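# Bend a rod into an upright arch between sockets

## Task

Deform the rod into a standing arch so that each of its two ends sits in a different socket of the board.

## Robot and tools

Robot: two arms, left_arm and right_arm, each a six-joint arm ending in a two-finger parallel gripper with a wrist camera. Calibrated base positions in the scene frame: left_arm at (-0.010, +0.367, +0.041) m, right_arm at (-0.001, -0.258, +0.046) m, both nearly unrotated. A two-camera stand is fixed to the floor behind the arms. Loose objects may occasionally get a brief push from outside.

Frames. Scene frame: origin at table-top height, halfway between the nominal bases; +z up, +x out over the table, left_arm toward +y (arm names do not match image left/right). Reported hand positions (end_effector_position, m) and orientations (end_effector_quat_wxyz) are in the scene frame and may be off by a few cm, more when reaching far. Offsets you command are expressed along each arm's own Hand target axes. On the gripper, +z is the direction the fingers point and the fingers move apart along y. The reported point sits between the pads, about 1 cm short of the fingertips.

The 14-number row. Every motion argument is a single row of 14 numbers covering both arms, each in [-1, 1]: dx, dy, dz, rx, ry, rz, opening for left_arm, then the same seven for right_arm. The first six per arm are an offset, not a pose: displacement and rotation vector (rx, ry, rz together) relative to that arm's Hand target as it stood when the action or move began, along the Hand target's axes. Scale: 1.0 equals 0.6 m or 180 degrees. Sending the same offset again moves the arm further. Six zeros re-command the current Hand target. The opening number is absolute: +1 fully open (0.093 m), -1 closed. Always send the opening you want, since a 0 there is a real command (half open). Commanded orientation is clipped each step to within 40 degrees of the measured one.

execute_actions(actions, cameras): actions is a list of actions; each action is up to 15 rows, one per 1/30 s step, all counted from the action's starting Hand target; a short action repeats its last row to fill 15 steps. Each action costs 0.5 s. Images appear only for an empty actions list or when cameras names them ("all", a list of names, or [] for none). An empty list also reports the scene number and fields otherwise omitted.

move(target, speed, blend, opening_speed, grip_force, blocking, cameras): drives grippers in straight lines toward target, one 14-number row or a list of up to 15 rows; every row in a list is an offset from the same starting Hand targets, not from the previous row. speed in m/s, 0.002 to 2.9, default 0.25 (rotation up to twice that in rad/s), one value or one per target. blend in m rounds corners of a list; 0 stops at each. opening_speed: rate of the opening on the -1..+1 scale per second, at least 0.2. grip_force: per-pad limit in N, 10 to 50 (full), persists; lower forces close slowly. blocking=false returns after about 0.5 s while motion continues. Moves cap at 10 s and do not avoid obstacles or the other arm. Grippers lag and can overshoot, especially near full stretch. Avoid paths passing near an arm's own base; route around it. The result adds a move: line with the ending (done, off_target, moving, held, fault) and any limits (paced = clipped pose, held = steps withheld).

wait(seconds 0 to 10, cameras): lets time pass holding commands; a running move continues. stop(cameras): brakes a running move. zoom_image(camera, region [x0, y0, x1, y1] pixels, at most 504x504): closer look at the latest image of cam_head_left, cam_head_right, cam_high, cam_low, cam_left_wrist or cam_right_wrist (all 896x504). read_manual(section="licences"): licence texts only. finished_scene(scene 1 to 3): ends the scene; the arch must remain without the robot. Make no further call in the same reply after ending scene 1. Scene 1 is practice and can be skipped, but damage there still counts.

Reading results. Hand target is your last commanded pose after clipping; the gripper often stops short of it, and only a new command (even zeros) asks again; if still short, send the gap as an offset. grip_measured is the finger motor on the -1..+1 scale: pads meet near -0.94, and each mm of object width adds about 0.0208; readings may be up to 0.02 too high. To grip firmly, send about 0.24 below the reading for the object's width (round or soft items may need lower); keep sending that value to hold; release with a value well above it. Going straight to a very low number causes a brief hard squeeze. The last Joint positions entry per arm is opening in metres. Joint velocities may read "within noise". Joint torques include gravity, have offsets and noise, and joints 1 to 3 wrap at ±28 N m. Tool commands lists present commands.

Avoid: dropping things or letting them fall off the table (fails the task), releasing moving parts, fast impacts, hard pushes against fixed items, any contact between the arms or grippers (clearance checks do not protect grippers and wrist cameras), closing on the other gripper, strain on camera cables, and arms stopping. An arm blocked by something keeps pushing until commanded back past the gripper. Holding loads, stretched arms or unreachable targets heat motors: MOTOR HOT at 75 °C, fault and fold at 90 °C, collapse at 100 °C. Small moves may go sideways or not happen; check position and tilt after each move.

Each tool is called after "Call:" as name(argument=value, ...), one argument or row to a line, values as JSON.

## Session

Call:
execute_actions(
  actions=[],
)

Scene clock: 0.00 s.
left_arm: end_effector_position=(+0.3610, +0.3733, +0.0989) grip_measured=+1.000 end_effector_quat_wxyz=(+0.524, -0.004, +0.852, +0.021) | right_arm: end_effector_position=(+0.3773, -0.3003, +0.1329) grip_measured=+1.000 end_effector_quat_wxyz=(+0.589, +0.091, +0.803, -0.017)
Joint positions: left_arm=[0.001 1.553 0.331 0.754 -0.041 0.016 0.093] | right_arm=[-0.101 1.575 0.301 0.964 0.049 0.1 0.093]
Joint velocities: within noise
Joint torques (N m): no reading
Motor temperatures (°C): left_arm=[31 35 38 33 28 30 29] | right_arm=[29 34 35 35 30 31 29]
Heat: left arm: 38 °C; right arm: 35 °C.
Hand target: left_arm +0.3667, +0.3733, +0.1100; +0.539, -0.004, +0.842, +0.021 | right_arm +0.3811, -0.3007, +0.1425; +0.602, +0.090, +0.793, -0.017
Tool commands: left_gripper/opening=+1.0 right_gripper/opening=+1.0

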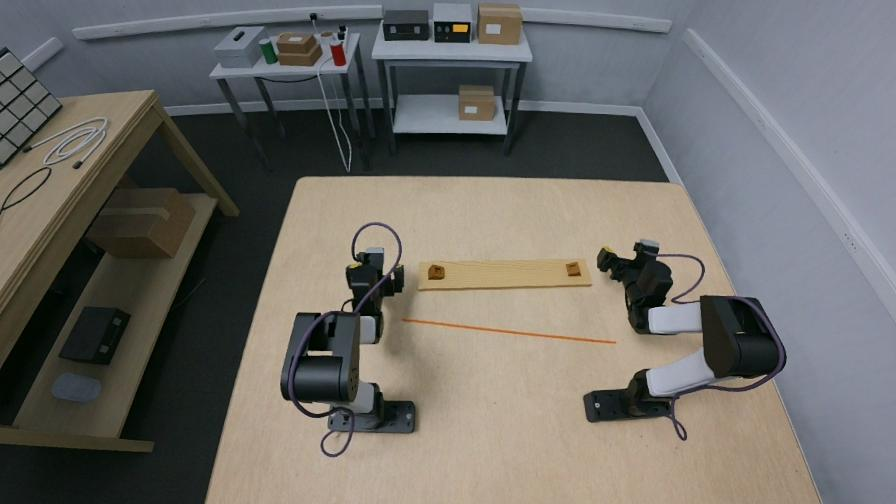

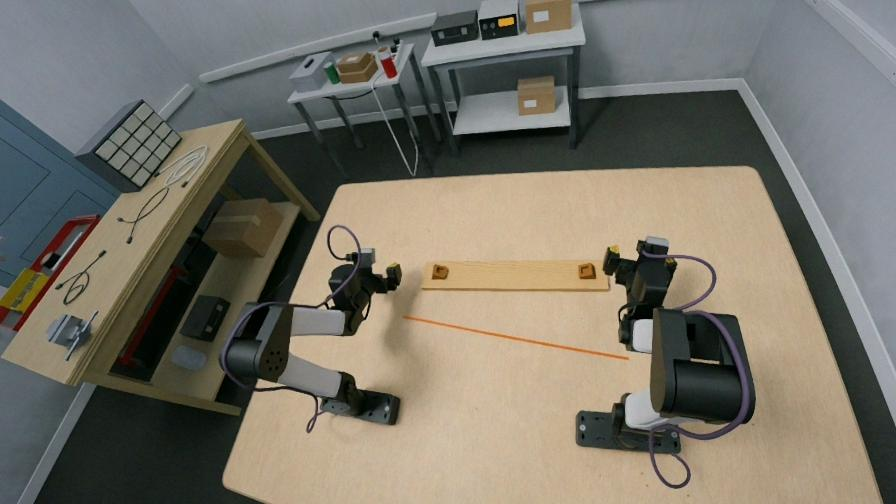

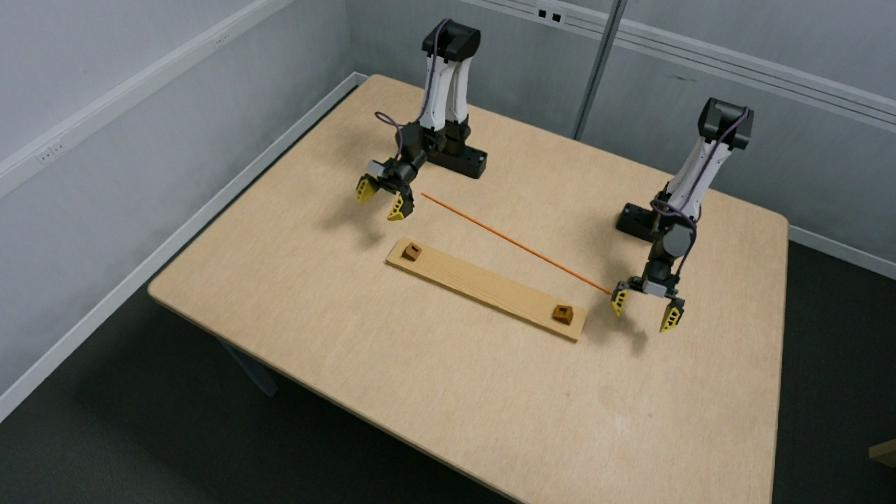

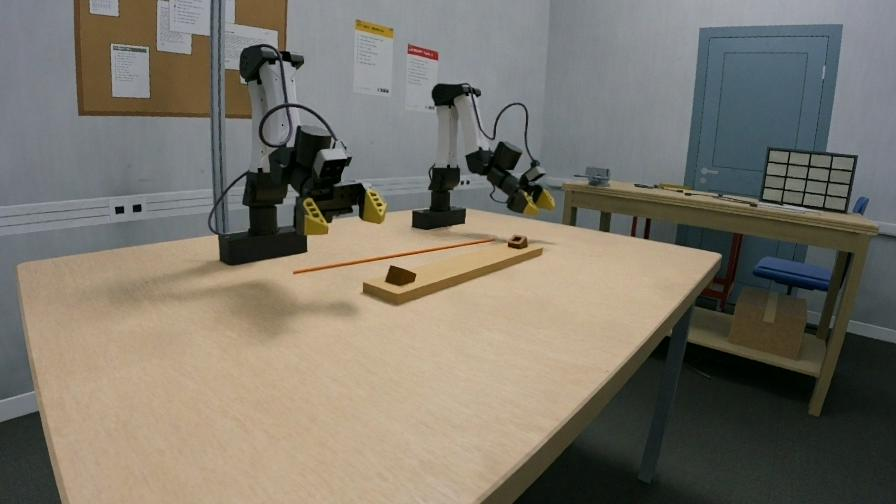

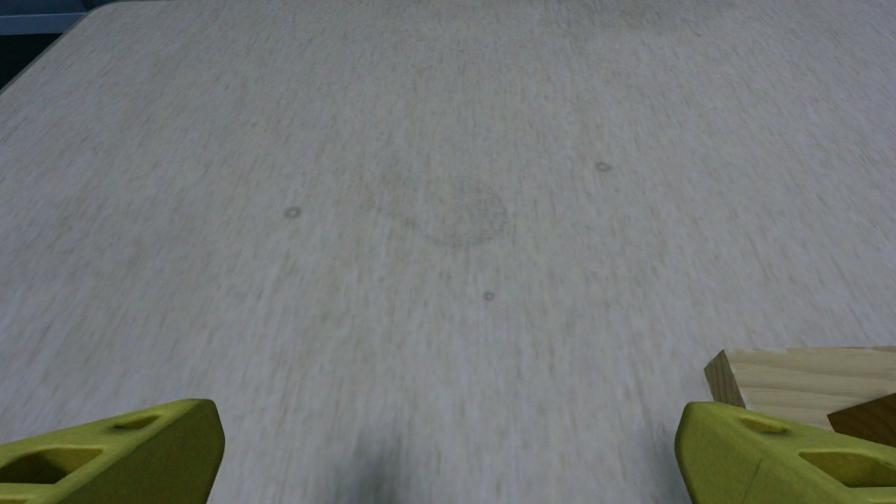

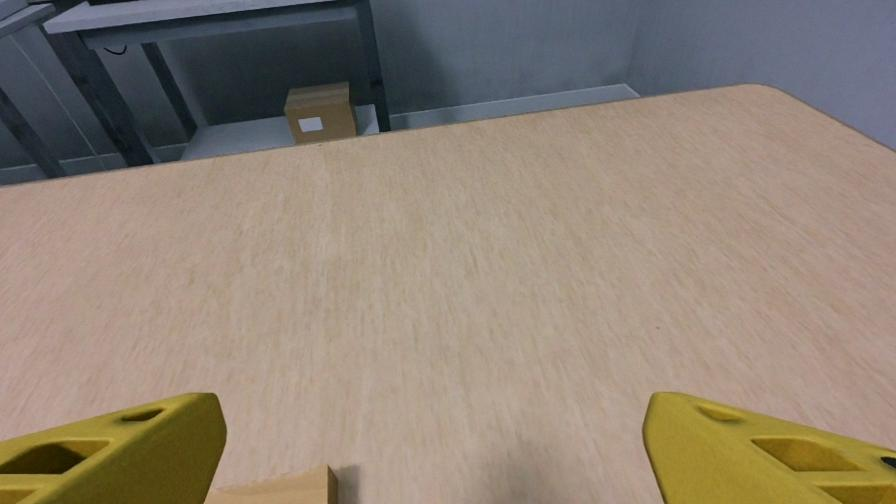

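Call:
zoom_image(
  camera="cam_low",
  region=[280, 210, 580, 320],
)

Call:
zoom_image(
  camera="cam_high",
  region=[370, 180, 620, 350],
)

Call:
zoom_image(
  camera="cam_head_left",
  region=[390, 240, 630, 360],
)

Call:
zoom_image(
  camera="cam_head_right",
  region=[390, 240, 640, 370],
)

Scaled by 1.680 from the camera's 896x504 image, which has a finer 1280x720 frame.

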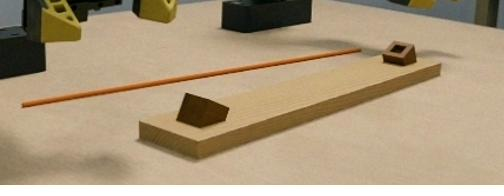

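Scaled by 2.016 from the camera's 896x504 image, which has a finer 1280x720 frame.

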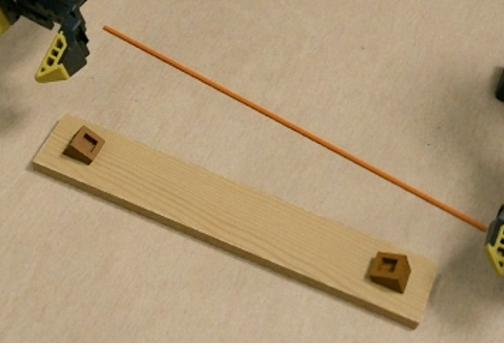

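Scaled by 2.100 from the camera's 896x504 image, which has a finer 1280x720 frame.

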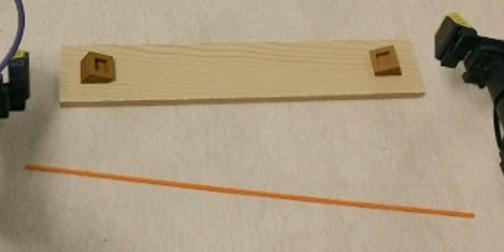

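Scaled by 2.016 from the camera's 896x504 image, which has a finer 1280x720 frame.

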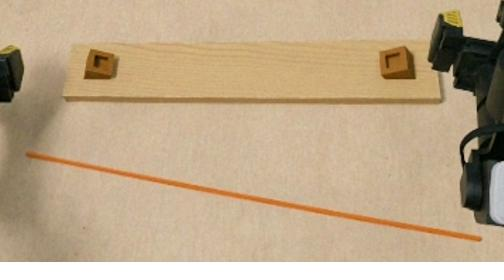

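Call:
move(
  target=[-0.147, -0.2705, 0.0205, 0.014, 0.362, 0.003, 1, -0.057, 0.173, 0.023, -0.012, 0.412, -0.062, 1],
  speed=0.2,
  cameras=["cam_left_wrist", "cam_right_wrist", "cam_high"],
)

Scene clock: 84.97 s.
left_arm: end_effector_position=(+0.4160, +0.2148, +0.1717) grip_measured=+1.000 end_effector_quat_wxyz=(+0.016, +0.005, +1.000, +0.000) | right_arm: end_effector_position=(+0.4180, -0.2109, +0.1750) grip_measured=+1.000 end_effector_quat_wxyz=(-0.003, +0.000, +1.000, -0.007)
Joint positions: left_arm=[-0.345 2.335 2.373 -1.578 -0.01 -0.335 0.093] | right_arm=[0.106 2.201 2.138 -1.516 0.013 0.118 0.093]
Joint torques (N m): left_arm=[-0.66 -10.54 8.29 0.42 0 -0.03] | right_arm=[0.23 -8.81 7.77 0.38 -0.19 0.01]
Motor temperatures (°C): left_arm=[31 39 42 42 28 30 29] | right_arm=[29 37 39 53 30 31 29]
Heat: left arm: 42 °C; right arm: 53 °C.
Hand target: left_arm +0.4195, +0.2104, +0.1797; +0.001, +0.000, +1.000, +0.001 | right_arm +0.4202, -0.2048, +0.1802; +0.000, -0.001, +1.000, +0.001
Off the commanded pose: left_arm 0.010 m, 2 deg | right_arm 0.008 m, 1 deg.
joint sent to its limit (left arm) — joint 4 (wrist pitch), lower limit. The joint targets are off in orientation, not in position.
move: done
Images, in order (width x height): cam_high 896x504, cam_left_wrist 896x504, cam_right_wrist 896x504.

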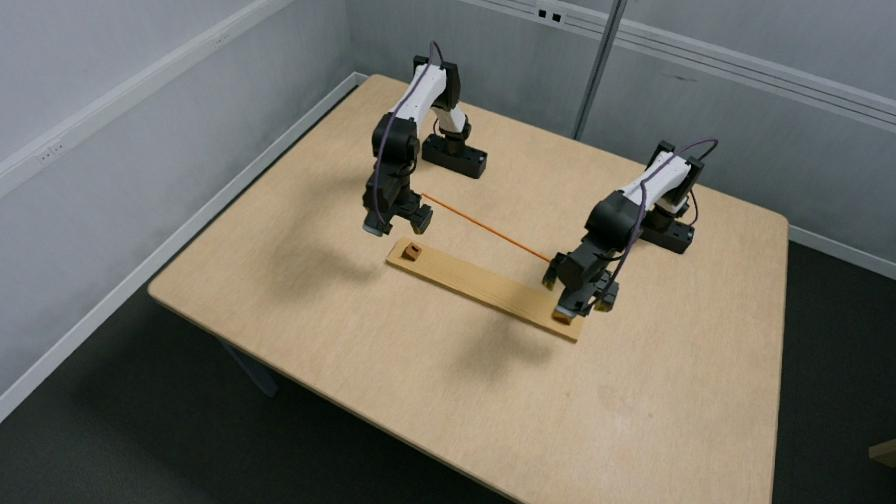

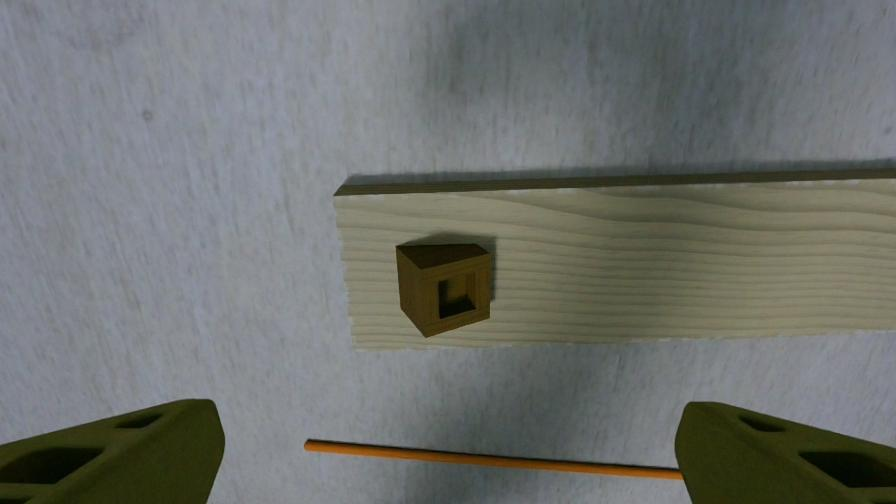

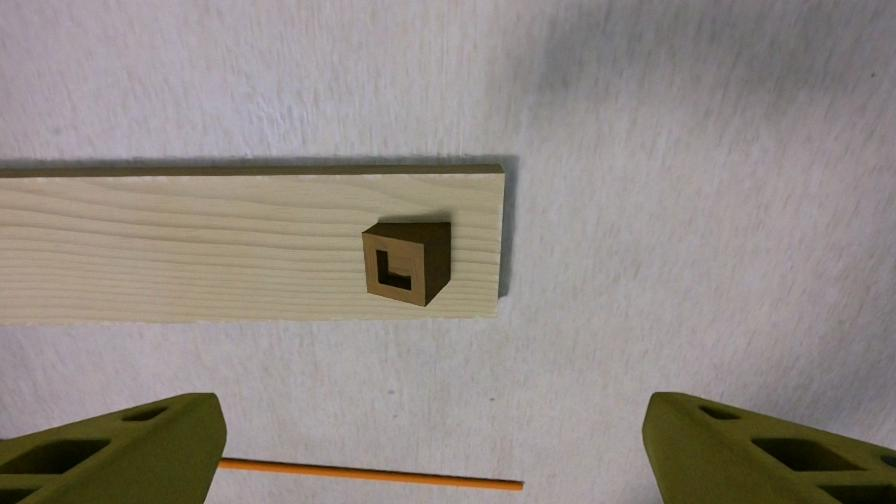

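Call:
zoom_image(
  camera="cam_left_wrist",
  region=[330, 170, 530, 360],
)

Call:
zoom_image(
  camera="cam_right_wrist",
  region=[330, 150, 530, 340],
)

Scaled by 2.520 from the camera's 896x504 image, which has a finer 1280x720 frame.

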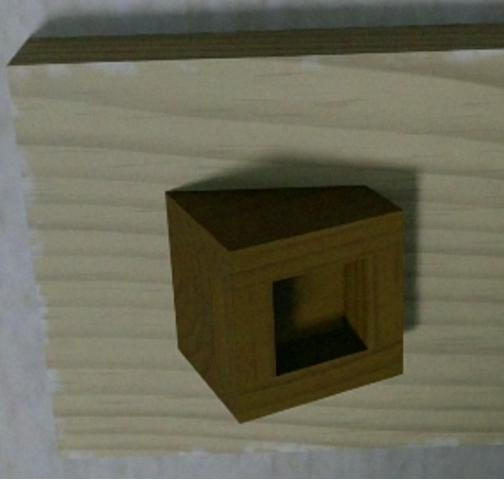

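Scaled by 2.520 from the camera's 896x504 image, which has a finer 1280x720 frame.

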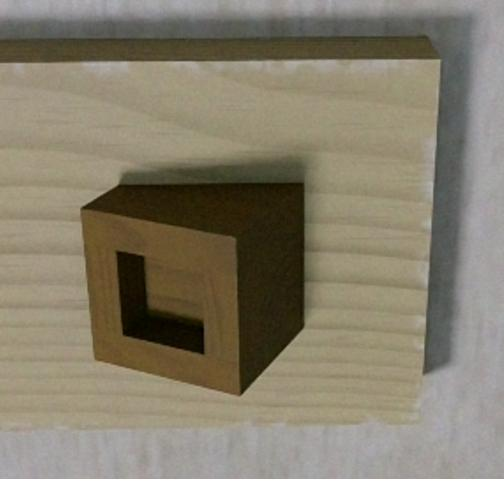

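Call:
move(
  target=[0.296, 0.076, 0.117, 0, 0, 0.532, 1, 0.377, -0.0137, 0.117, 0, 0, -0.468, 1],
  speed=0.2,
  cameras=["cam_left_wrist", "cam_right_wrist", "cam_head_left", "cam_low"],
)

Scene clock: 182.00 s.
left_arm: end_effector_position=(+0.2409, +0.2583, +0.1042) grip_measured=+1.000 end_effector_quat_wxyz=(-0.017, +0.735, +0.678, -0.005) | right_arm: end_effector_position=(+0.1921, -0.2176, +0.1094) grip_measured=+1.000 end_effector_quat_wxyz=(-0.015, -0.663, +0.748, +0.001)
Joint positions: left_arm=[-0.409 1.648 1.123 -1.081 -0.005 1.242 0.093] | right_arm=[0.205 1.343 0.842 -1.097 0.013 -1.234 0.093]
Joint torques (N m): left_arm=[-0.75 -8.28 4.45 0.45 0.01 0.24] | right_arm=[0.17 -4.57 4.36 0.63 -0.25 -0.18]
Motor temperatures (°C): left_arm=[30 53 45 33 27 29 29] | right_arm=[28 48 43 38 30 31 29]
Heat: left arm: 53 °C; right arm: 48 °C.
Hand target: left_arm +0.2421, +0.2559, +0.1093; +0.000, +0.742, +0.671, +0.001 | right_arm +0.1940, -0.2133, +0.1099; +0.001, -0.671, +0.741, +0.000
Off the commanded pose: left_arm 0.006 m, 2 deg | right_arm 0.005 m, 2 deg.
move: done
Images, in order (width x height): cam_head_left 896x504, cam_low 896x504, cam_left_wrist 896x504, cam_right_wrist 896x504.

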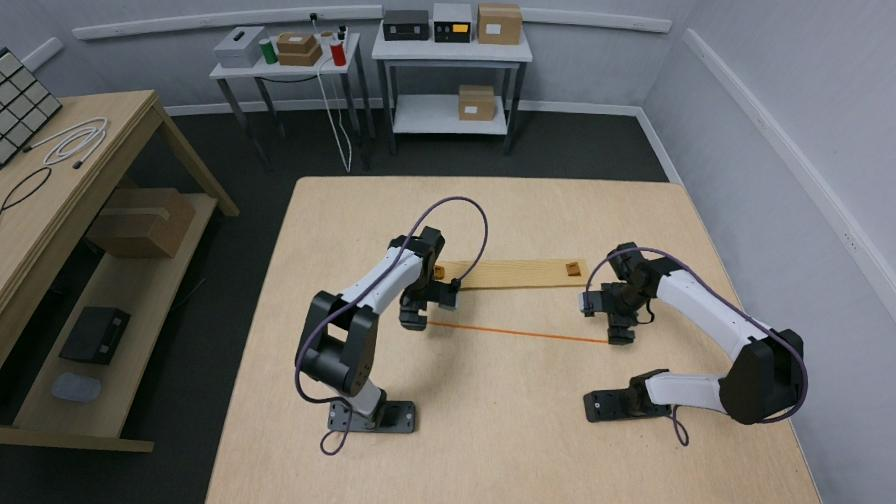

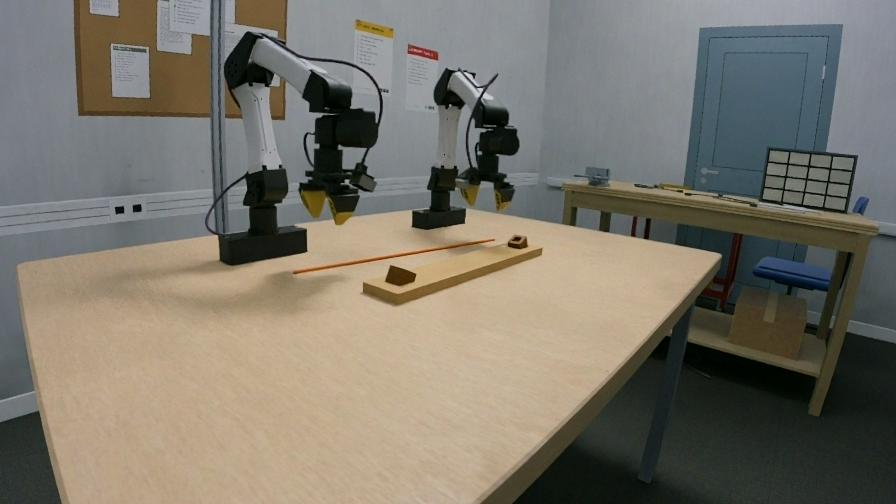

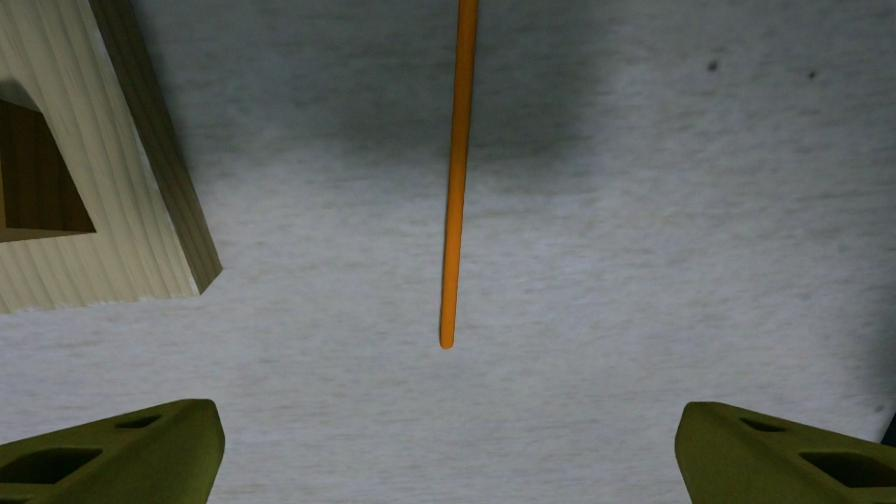

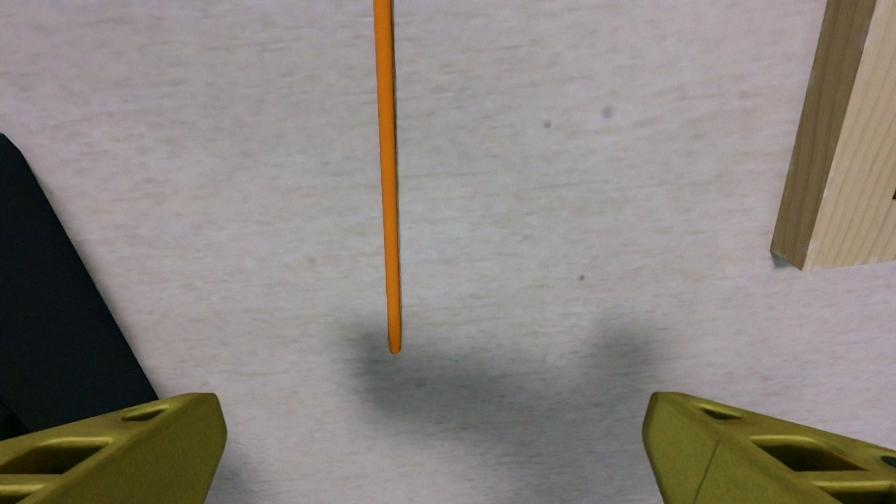

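Call:
move(
  target=[-0.0073, -0.0092, 0.0903, 0, 0, 0.016, 1, 0.0033, 0.0332, 0.099, 0, 0, 0.004, 1],
  speed=0.15,
  cameras=["cam_left_wrist", "cam_right_wrist", "cam_low"],
)

Scene clock: 210.43 s.
left_arm: end_effector_position=(+0.2359, +0.2543, +0.0573) grip_measured=+1.000 end_effector_quat_wxyz=(-0.004, +0.752, +0.659, +0.001) | right_arm: end_effector_position=(+0.1738, -0.2174, +0.0540) grip_measured=+1.000 end_effector_quat_wxyz=(-0.005, -0.667, +0.745, -0.005)
Joint positions: left_arm=[-0.43 1.68 0.959 -0.856 -0.005 1.271 0.093] | right_arm=[0.228 1.337 0.601 -0.839 0.013 -1.22 0.093]
Joint torques (N m): left_arm=[-0.76 -5.64 4.41 0.53 0.01 0.25] | right_arm=[0.31 -2.28 4.05 0.73 -0.25 0.07]
Motor temperatures (°C): left_arm=[30 50 43 32 27 29 29] | right_arm=[28 42 42 37 30 31 29]
Heat: left arm: 50 °C; right arm: 42 °C.
Hand target: left_arm +0.2364, +0.2522, +0.0551; +0.000, +0.758, +0.652, +0.001 | right_arm +0.1739, -0.2132, +0.0504; +0.000, -0.666, +0.746, +0.000
Off the commanded pose: left_arm 0.003 m, 1 deg | right_arm 0.005 m, 1 deg.
move: done
Images, in order (width x height): cam_low 896x504, cam_left_wrist 896x504, cam_right_wrist 896x504.

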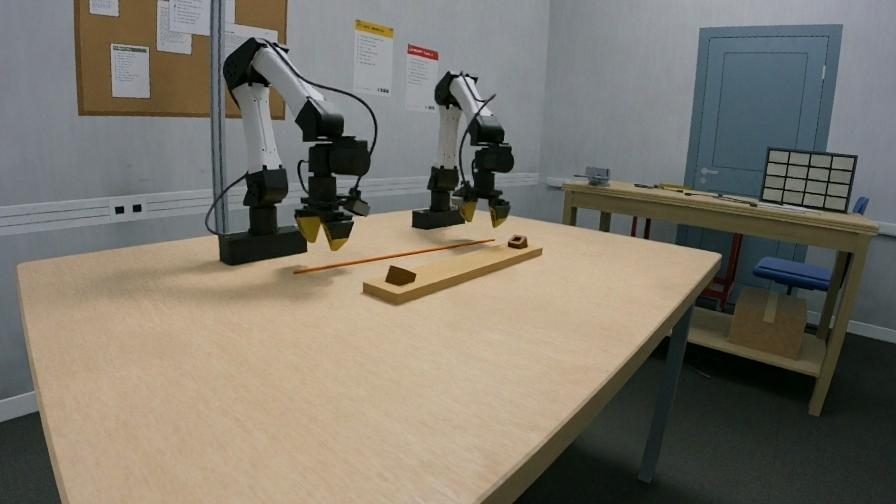

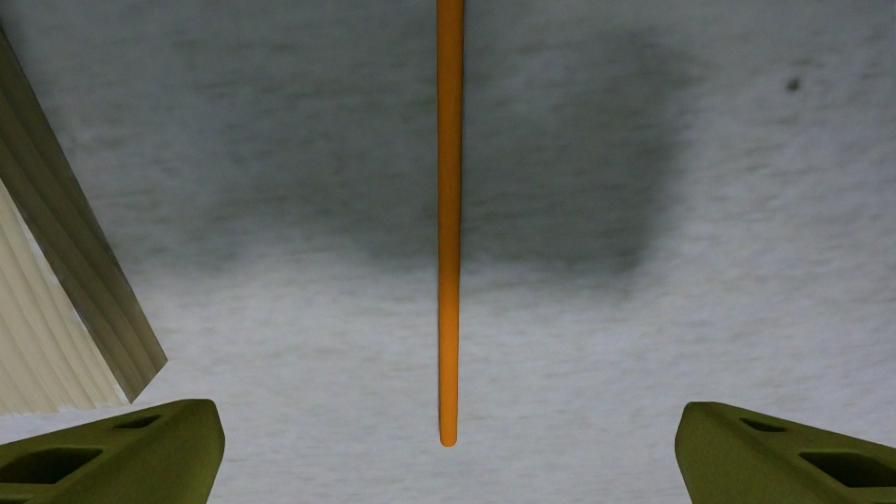

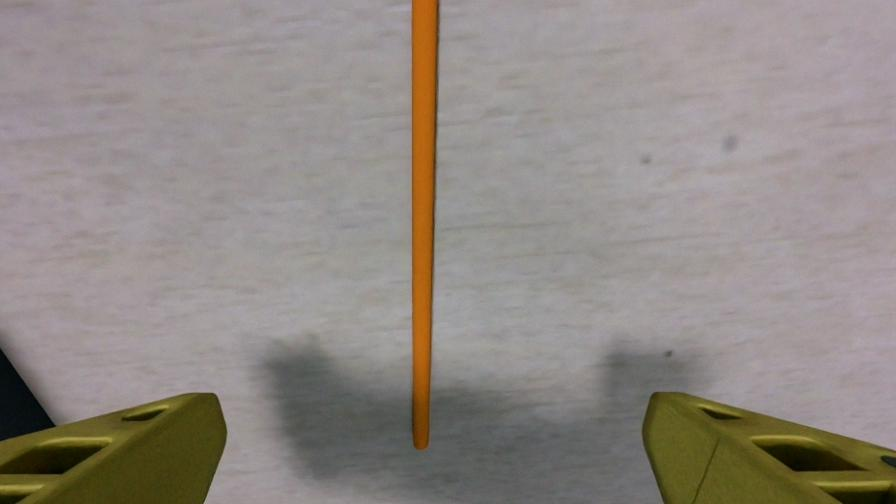

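Call:
move(
  target=[0, 0, 0.0772, 0, 0, 0, 1, 0.001, 0.0092, 0.0717, 0, 0, 0, 1],
  speed=0.06,
  cameras=["cam_left_wrist", "cam_right_wrist", "cam_low"],
)

Scene clock: 222.80 s.
left_arm: end_effector_position=(+0.2365, +0.2540, +0.0113) grip_measured=+1.000 end_effector_quat_wxyz=(-0.003, +0.752, +0.659, +0.001) | right_arm: end_effector_position=(+0.1682, -0.2173, +0.0101) grip_measured=+1.000 end_effector_quat_wxyz=(-0.007, -0.667, +0.745, -0.004)
Joint positions: left_arm=[-0.43 1.786 0.868 -0.658 -0.005 1.272 0.093] | right_arm=[0.237 1.454 0.478 -0.603 0.013 -1.212 0.093]
Joint torques (N m): left_arm=[-0.73 -5.86 3.84 0.55 0.02 0.23] | right_arm=[0.32 -2.71 3.49 0.71 -0.26 0.05]
Heat: left arm: 47 °C; right arm: 41 °C.
Hand target: left_arm +0.2364, +0.2523, +0.0088; +0.000, +0.758, +0.652, +0.001 | right_arm +0.1684, -0.2131, +0.0074; +0.001, -0.667, +0.745, +0.000
Off the commanded pose: left_arm 0.003 m, 1 deg | right_arm 0.005 m, 1 deg.
move: done
Images, in order (width x height): cam_low 896x504, cam_left_wrist 896x504, cam_right_wrist 896x504.

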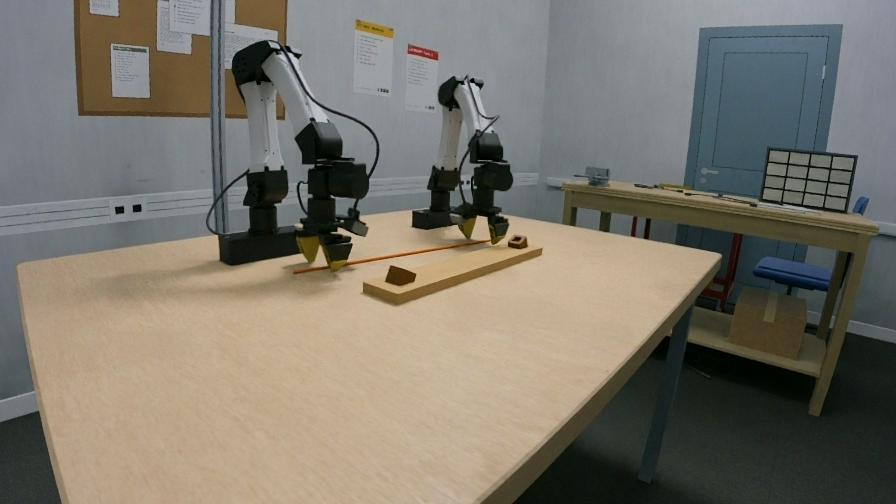

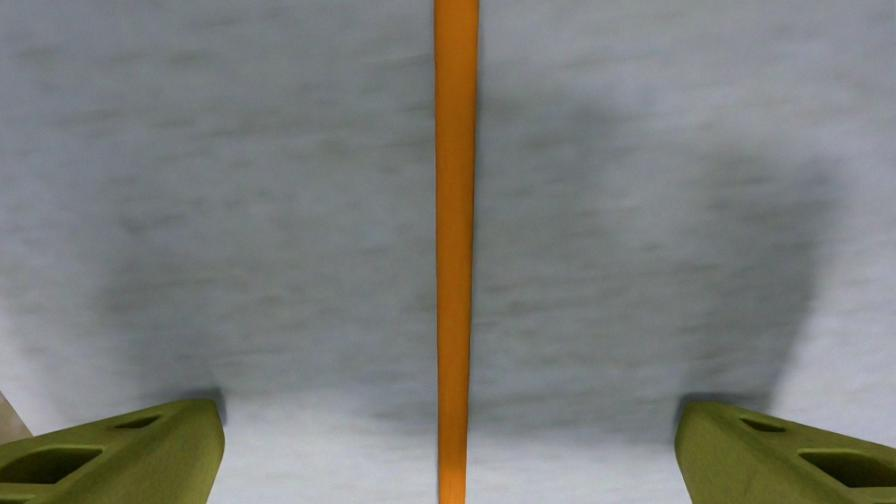

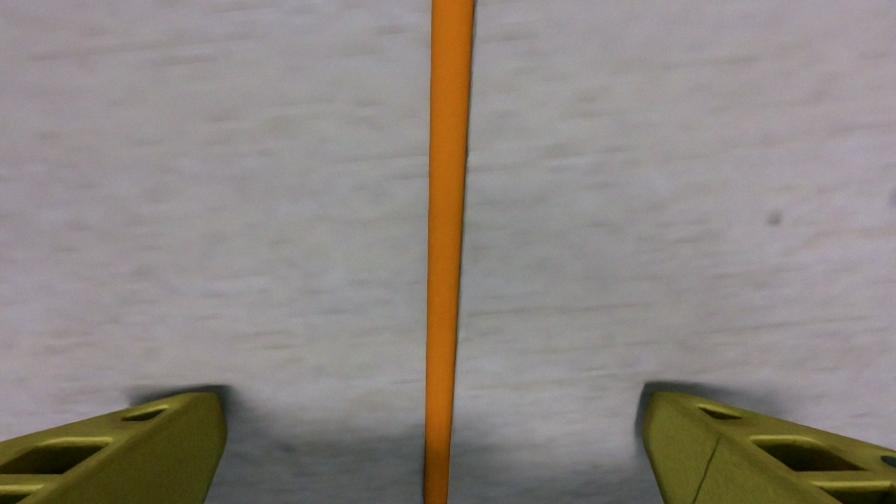

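Call:
move(
  target=[0, 0, 0, 0, 0, 0, -1, 0, 0, 0, 0, 0, 0, -1],
  opening_speed=0.8,
  cameras=["cam_left_wrist", "cam_right_wrist"],
)

Scene clock: 237.37 s.
left_arm: end_effector_position=(+0.2381, +0.2534, +0.0124) grip_measured=-0.987 end_effector_quat_wxyz=(+0.000, +0.753, +0.659, +0.003) | right_arm: end_effector_position=(+0.1703, -0.2173, +0.0109) grip_measured=-0.982 end_effector_quat_wxyz=(-0.003, -0.667, +0.745, -0.007)
Joint positions: left_arm=[-0.43 1.782 0.868 -0.654 -0.005 1.273 0] | right_arm=[0.237 1.45 0.479 -0.599 0.016 -1.211 0]
Joint torques (N m): left_arm=[-0.72 -5.5 3.89 0.54 0.02 0.23] | right_arm=[0.32 -2.45 3.43 0.71 -0.28 0.04]
Motor temperatures (°C): left_arm=[30 45 42 32 27 29 29] | right_arm=[28 39 41 37 30 31 28]
Heat: left arm: 45 °C; right arm: 41 °C.
Hand target: left_arm +0.2364, +0.2523, +0.0088; +0.000, +0.758, +0.652, +0.001 | right_arm +0.1685, -0.2131, +0.0074; +0.001, -0.667, +0.745, +0.000
Off the commanded pose: left_arm 0.004 m, 1 deg | right_arm 0.006 m, 1 deg.
move: done
Images, in order (width x height): cam_left_wrist 896x504, cam_right_wrist 896x504.

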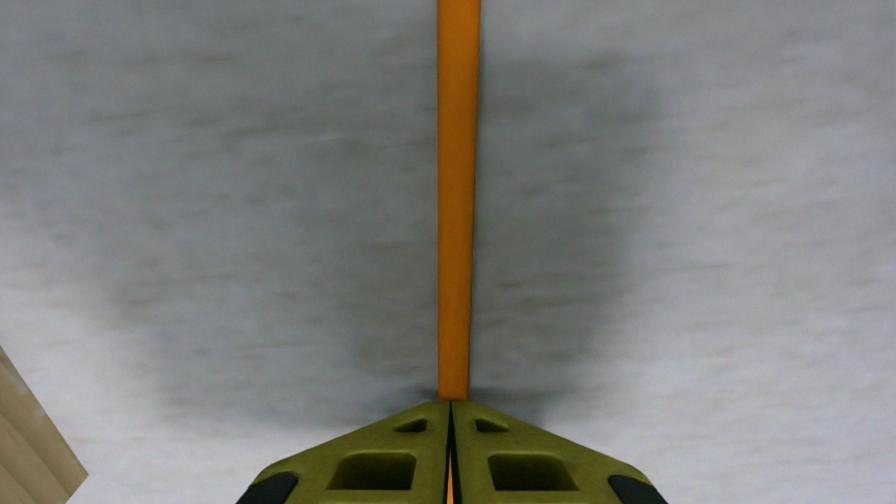

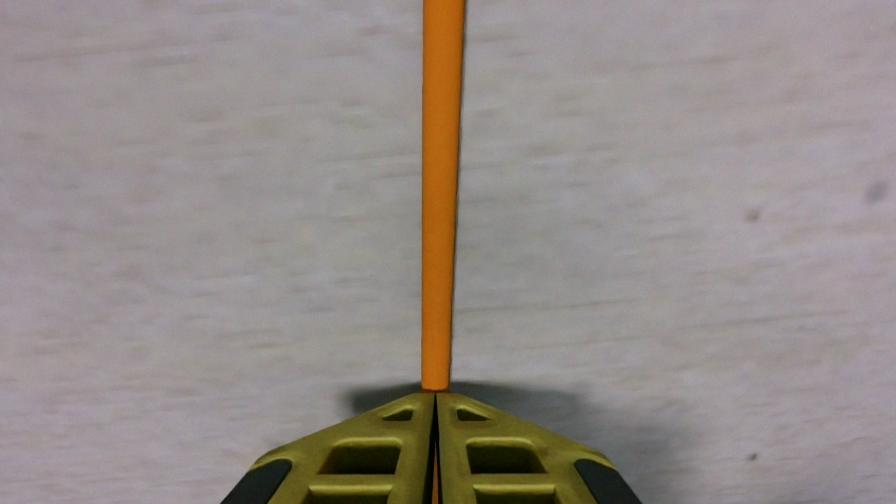

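Call:
zoom_image(
  camera="cam_left_wrist",
  region=[350, 340, 550, 504],
)

Call:
zoom_image(
  camera="cam_right_wrist",
  region=[340, 340, 540, 504],
)

Scaled by 2.520 from the camera's 896x504 image, which has a finer 1280x720 frame.

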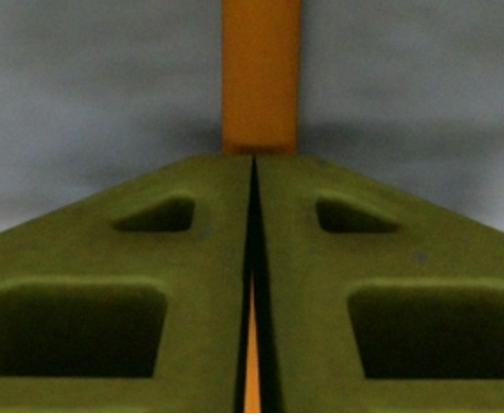

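Scaled by 2.520 from the camera's 896x504 image, which has a finer 1280x720 frame.

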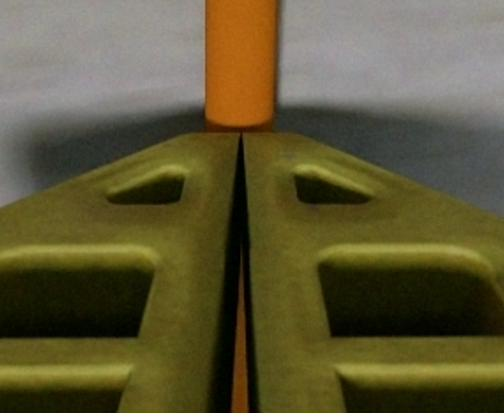

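Call:
move(
  target=[0, 0, 0, 0, 0, 0, 0, 0, 0, 0, 0, 0, 0, 0],
  opening_speed=1.5,
)

Call:
move(
  target=[0, 0, 0.0117, 0, 0, 0, 0, 0, 0, 0.0117, 0, 0, 0, 0],
  speed=0.03,
  cameras=["cam_left_wrist", "cam_right_wrist"],
)

Scene clock: 254.97 s.
left_arm: end_effector_position=(+0.2375, +0.2536, +0.0115) grip_measured=-0.002 end_effector_quat_wxyz=(-0.002, +0.753, +0.658, +0.002) | right_arm: end_effector_position=(+0.1698, -0.2174, +0.0103) grip_measured=-0.002 end_effector_quat_wxyz=(-0.005, -0.667, +0.745, -0.006)
Joint positions: left_arm=[-0.43 1.785 0.868 -0.655 -0.005 1.273 0.045] | right_arm=[0.237 1.454 0.479 -0.599 0.016 -1.211 0.045]
Joint torques (N m): left_arm=[-0.68 -5.79 3.86 0.53 0.02 0.24] | right_arm=[0.32 -2.71 3.4 0.68 -0.28 0.04]
Heat: left arm: 43 °C; right arm: 40 °C.
Hand target: left_arm +0.2364, +0.2522, +0.0088; +0.000, +0.758, +0.652, +0.001 | right_arm +0.1685, -0.2131, +0.0075; +0.001, -0.667, +0.745, +0.000
Off the commanded pose: left_arm 0.003 m, 1 deg | right_arm 0.005 m, 1 deg.
move: done

Scene clock: 255.67 s.
left_arm: end_effector_position=(+0.2374, +0.2536, +0.0074) grip_measured=-0.002 end_effector_quat_wxyz=(-0.002, +0.753, +0.658, +0.002) | right_arm: end_effector_position=(+0.1672, -0.2181, +0.0058) grip_measured=-0.002 end_effector_quat_wxyz=(-0.010, -0.667, +0.745, -0.004)
Joint positions: left_arm=[-0.43 1.797 0.863 -0.639 -0.005 1.273 0.045] | right_arm=[0.237 1.472 0.469 -0.582 0.016 -1.211 0.045]
Joint torques (N m): left_arm=[-0.69 -5.29 3.32 0.68 0.02 0.23] | right_arm=[0.29 -2.06 2.97 0.9 -0.29 0.04]
Heat: left arm: 43 °C; right arm: 40 °C.
Hand target: left_arm +0.2363, +0.2523, +0.0017; +0.000, +0.758, +0.652, +0.001 | right_arm +0.1685, -0.2131, +0.0004; +0.001, -0.667, +0.745, +0.000
Off the commanded pose: left_arm 0.006 m, 1 deg | right_arm 0.007 m, 1 deg.
move: done
Images, in order (width x height): cam_left_wrist 896x504, cam_right_wrist 896x504.

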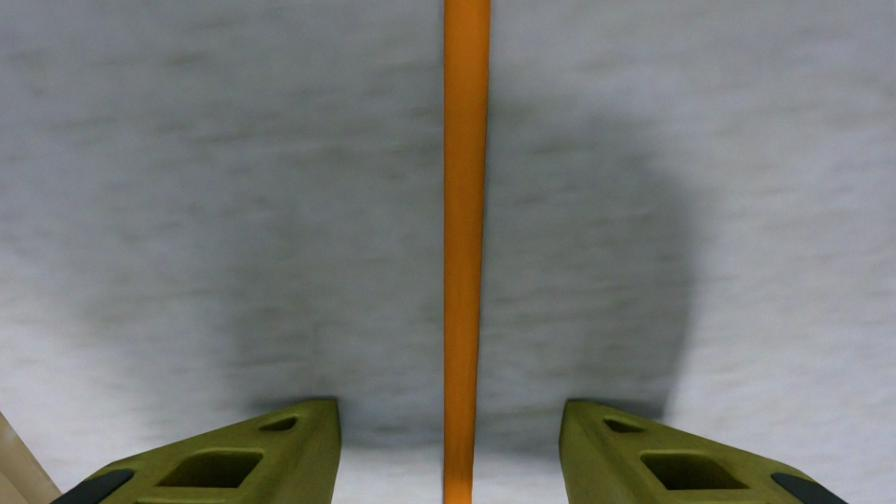

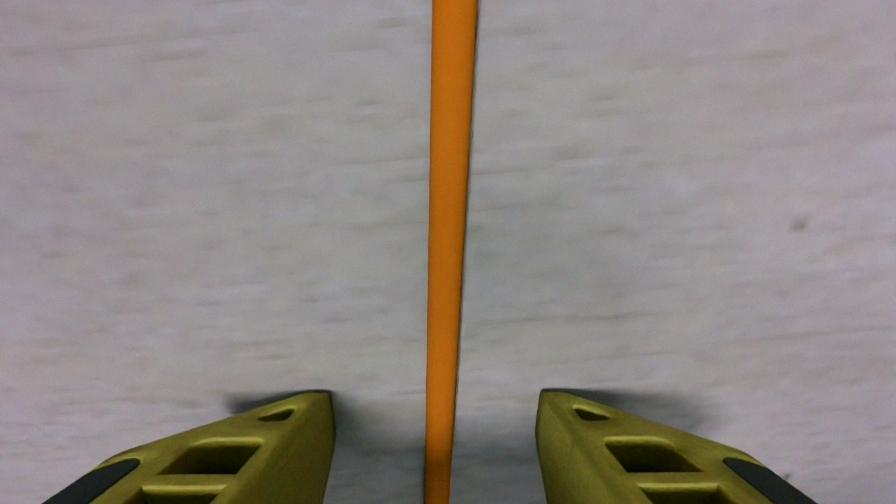

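Call:
move(
  target=[0, 0, 0, 0, 0, 0, -1, 0, 0, 0, 0, 0, 0, -1],
  opening_speed=0.8,
  cameras=["cam_left_wrist", "cam_right_wrist"],
)

Scene clock: 262.00 s.
left_arm: end_effector_position=(+0.2347, +0.2544, +0.0071) grip_measured=-0.973 end_effector_quat_wxyz=(-0.007, +0.753, +0.658, -0.001) | right_arm: end_effector_position=(+0.1652, -0.2177, +0.0055) grip_measured=-0.961 end_effector_quat_wxyz=(-0.012, -0.666, +0.746, +0.000)
Joint positions: left_arm=[-0.43 1.797 0.861 -0.648 -0.003 1.273 0] | right_arm=[0.237 1.473 0.469 -0.589 0.011 -1.21 0]
Joint torques (N m): left_arm=[-0.69 -5.26 3.44 0.74 0 0.23] | right_arm=[0.32 -2.25 2.95 0.94 -0.23 0.03]
Heat: left arm: 43 °C; right arm: 40 °C.
Hand target: left_arm +0.2364, +0.2522, +0.0017; +0.000, +0.758, +0.652, +0.001 | right_arm +0.1684, -0.2131, +0.0004; +0.001, -0.667, +0.746, +0.000
Off the commanded pose: left_arm 0.006 m, 1 deg | right_arm 0.008 m, 1 deg.
move: done
Images, in order (width x height): cam_left_wrist 896x504, cam_right_wrist 896x504.

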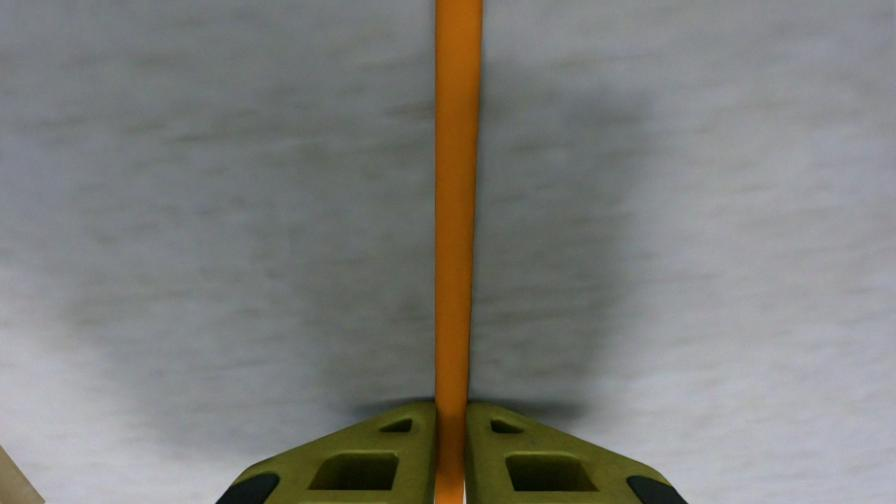

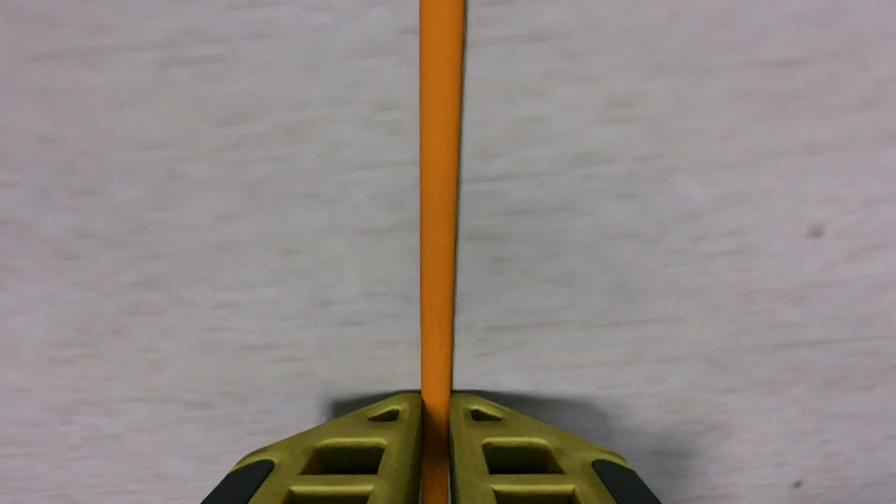

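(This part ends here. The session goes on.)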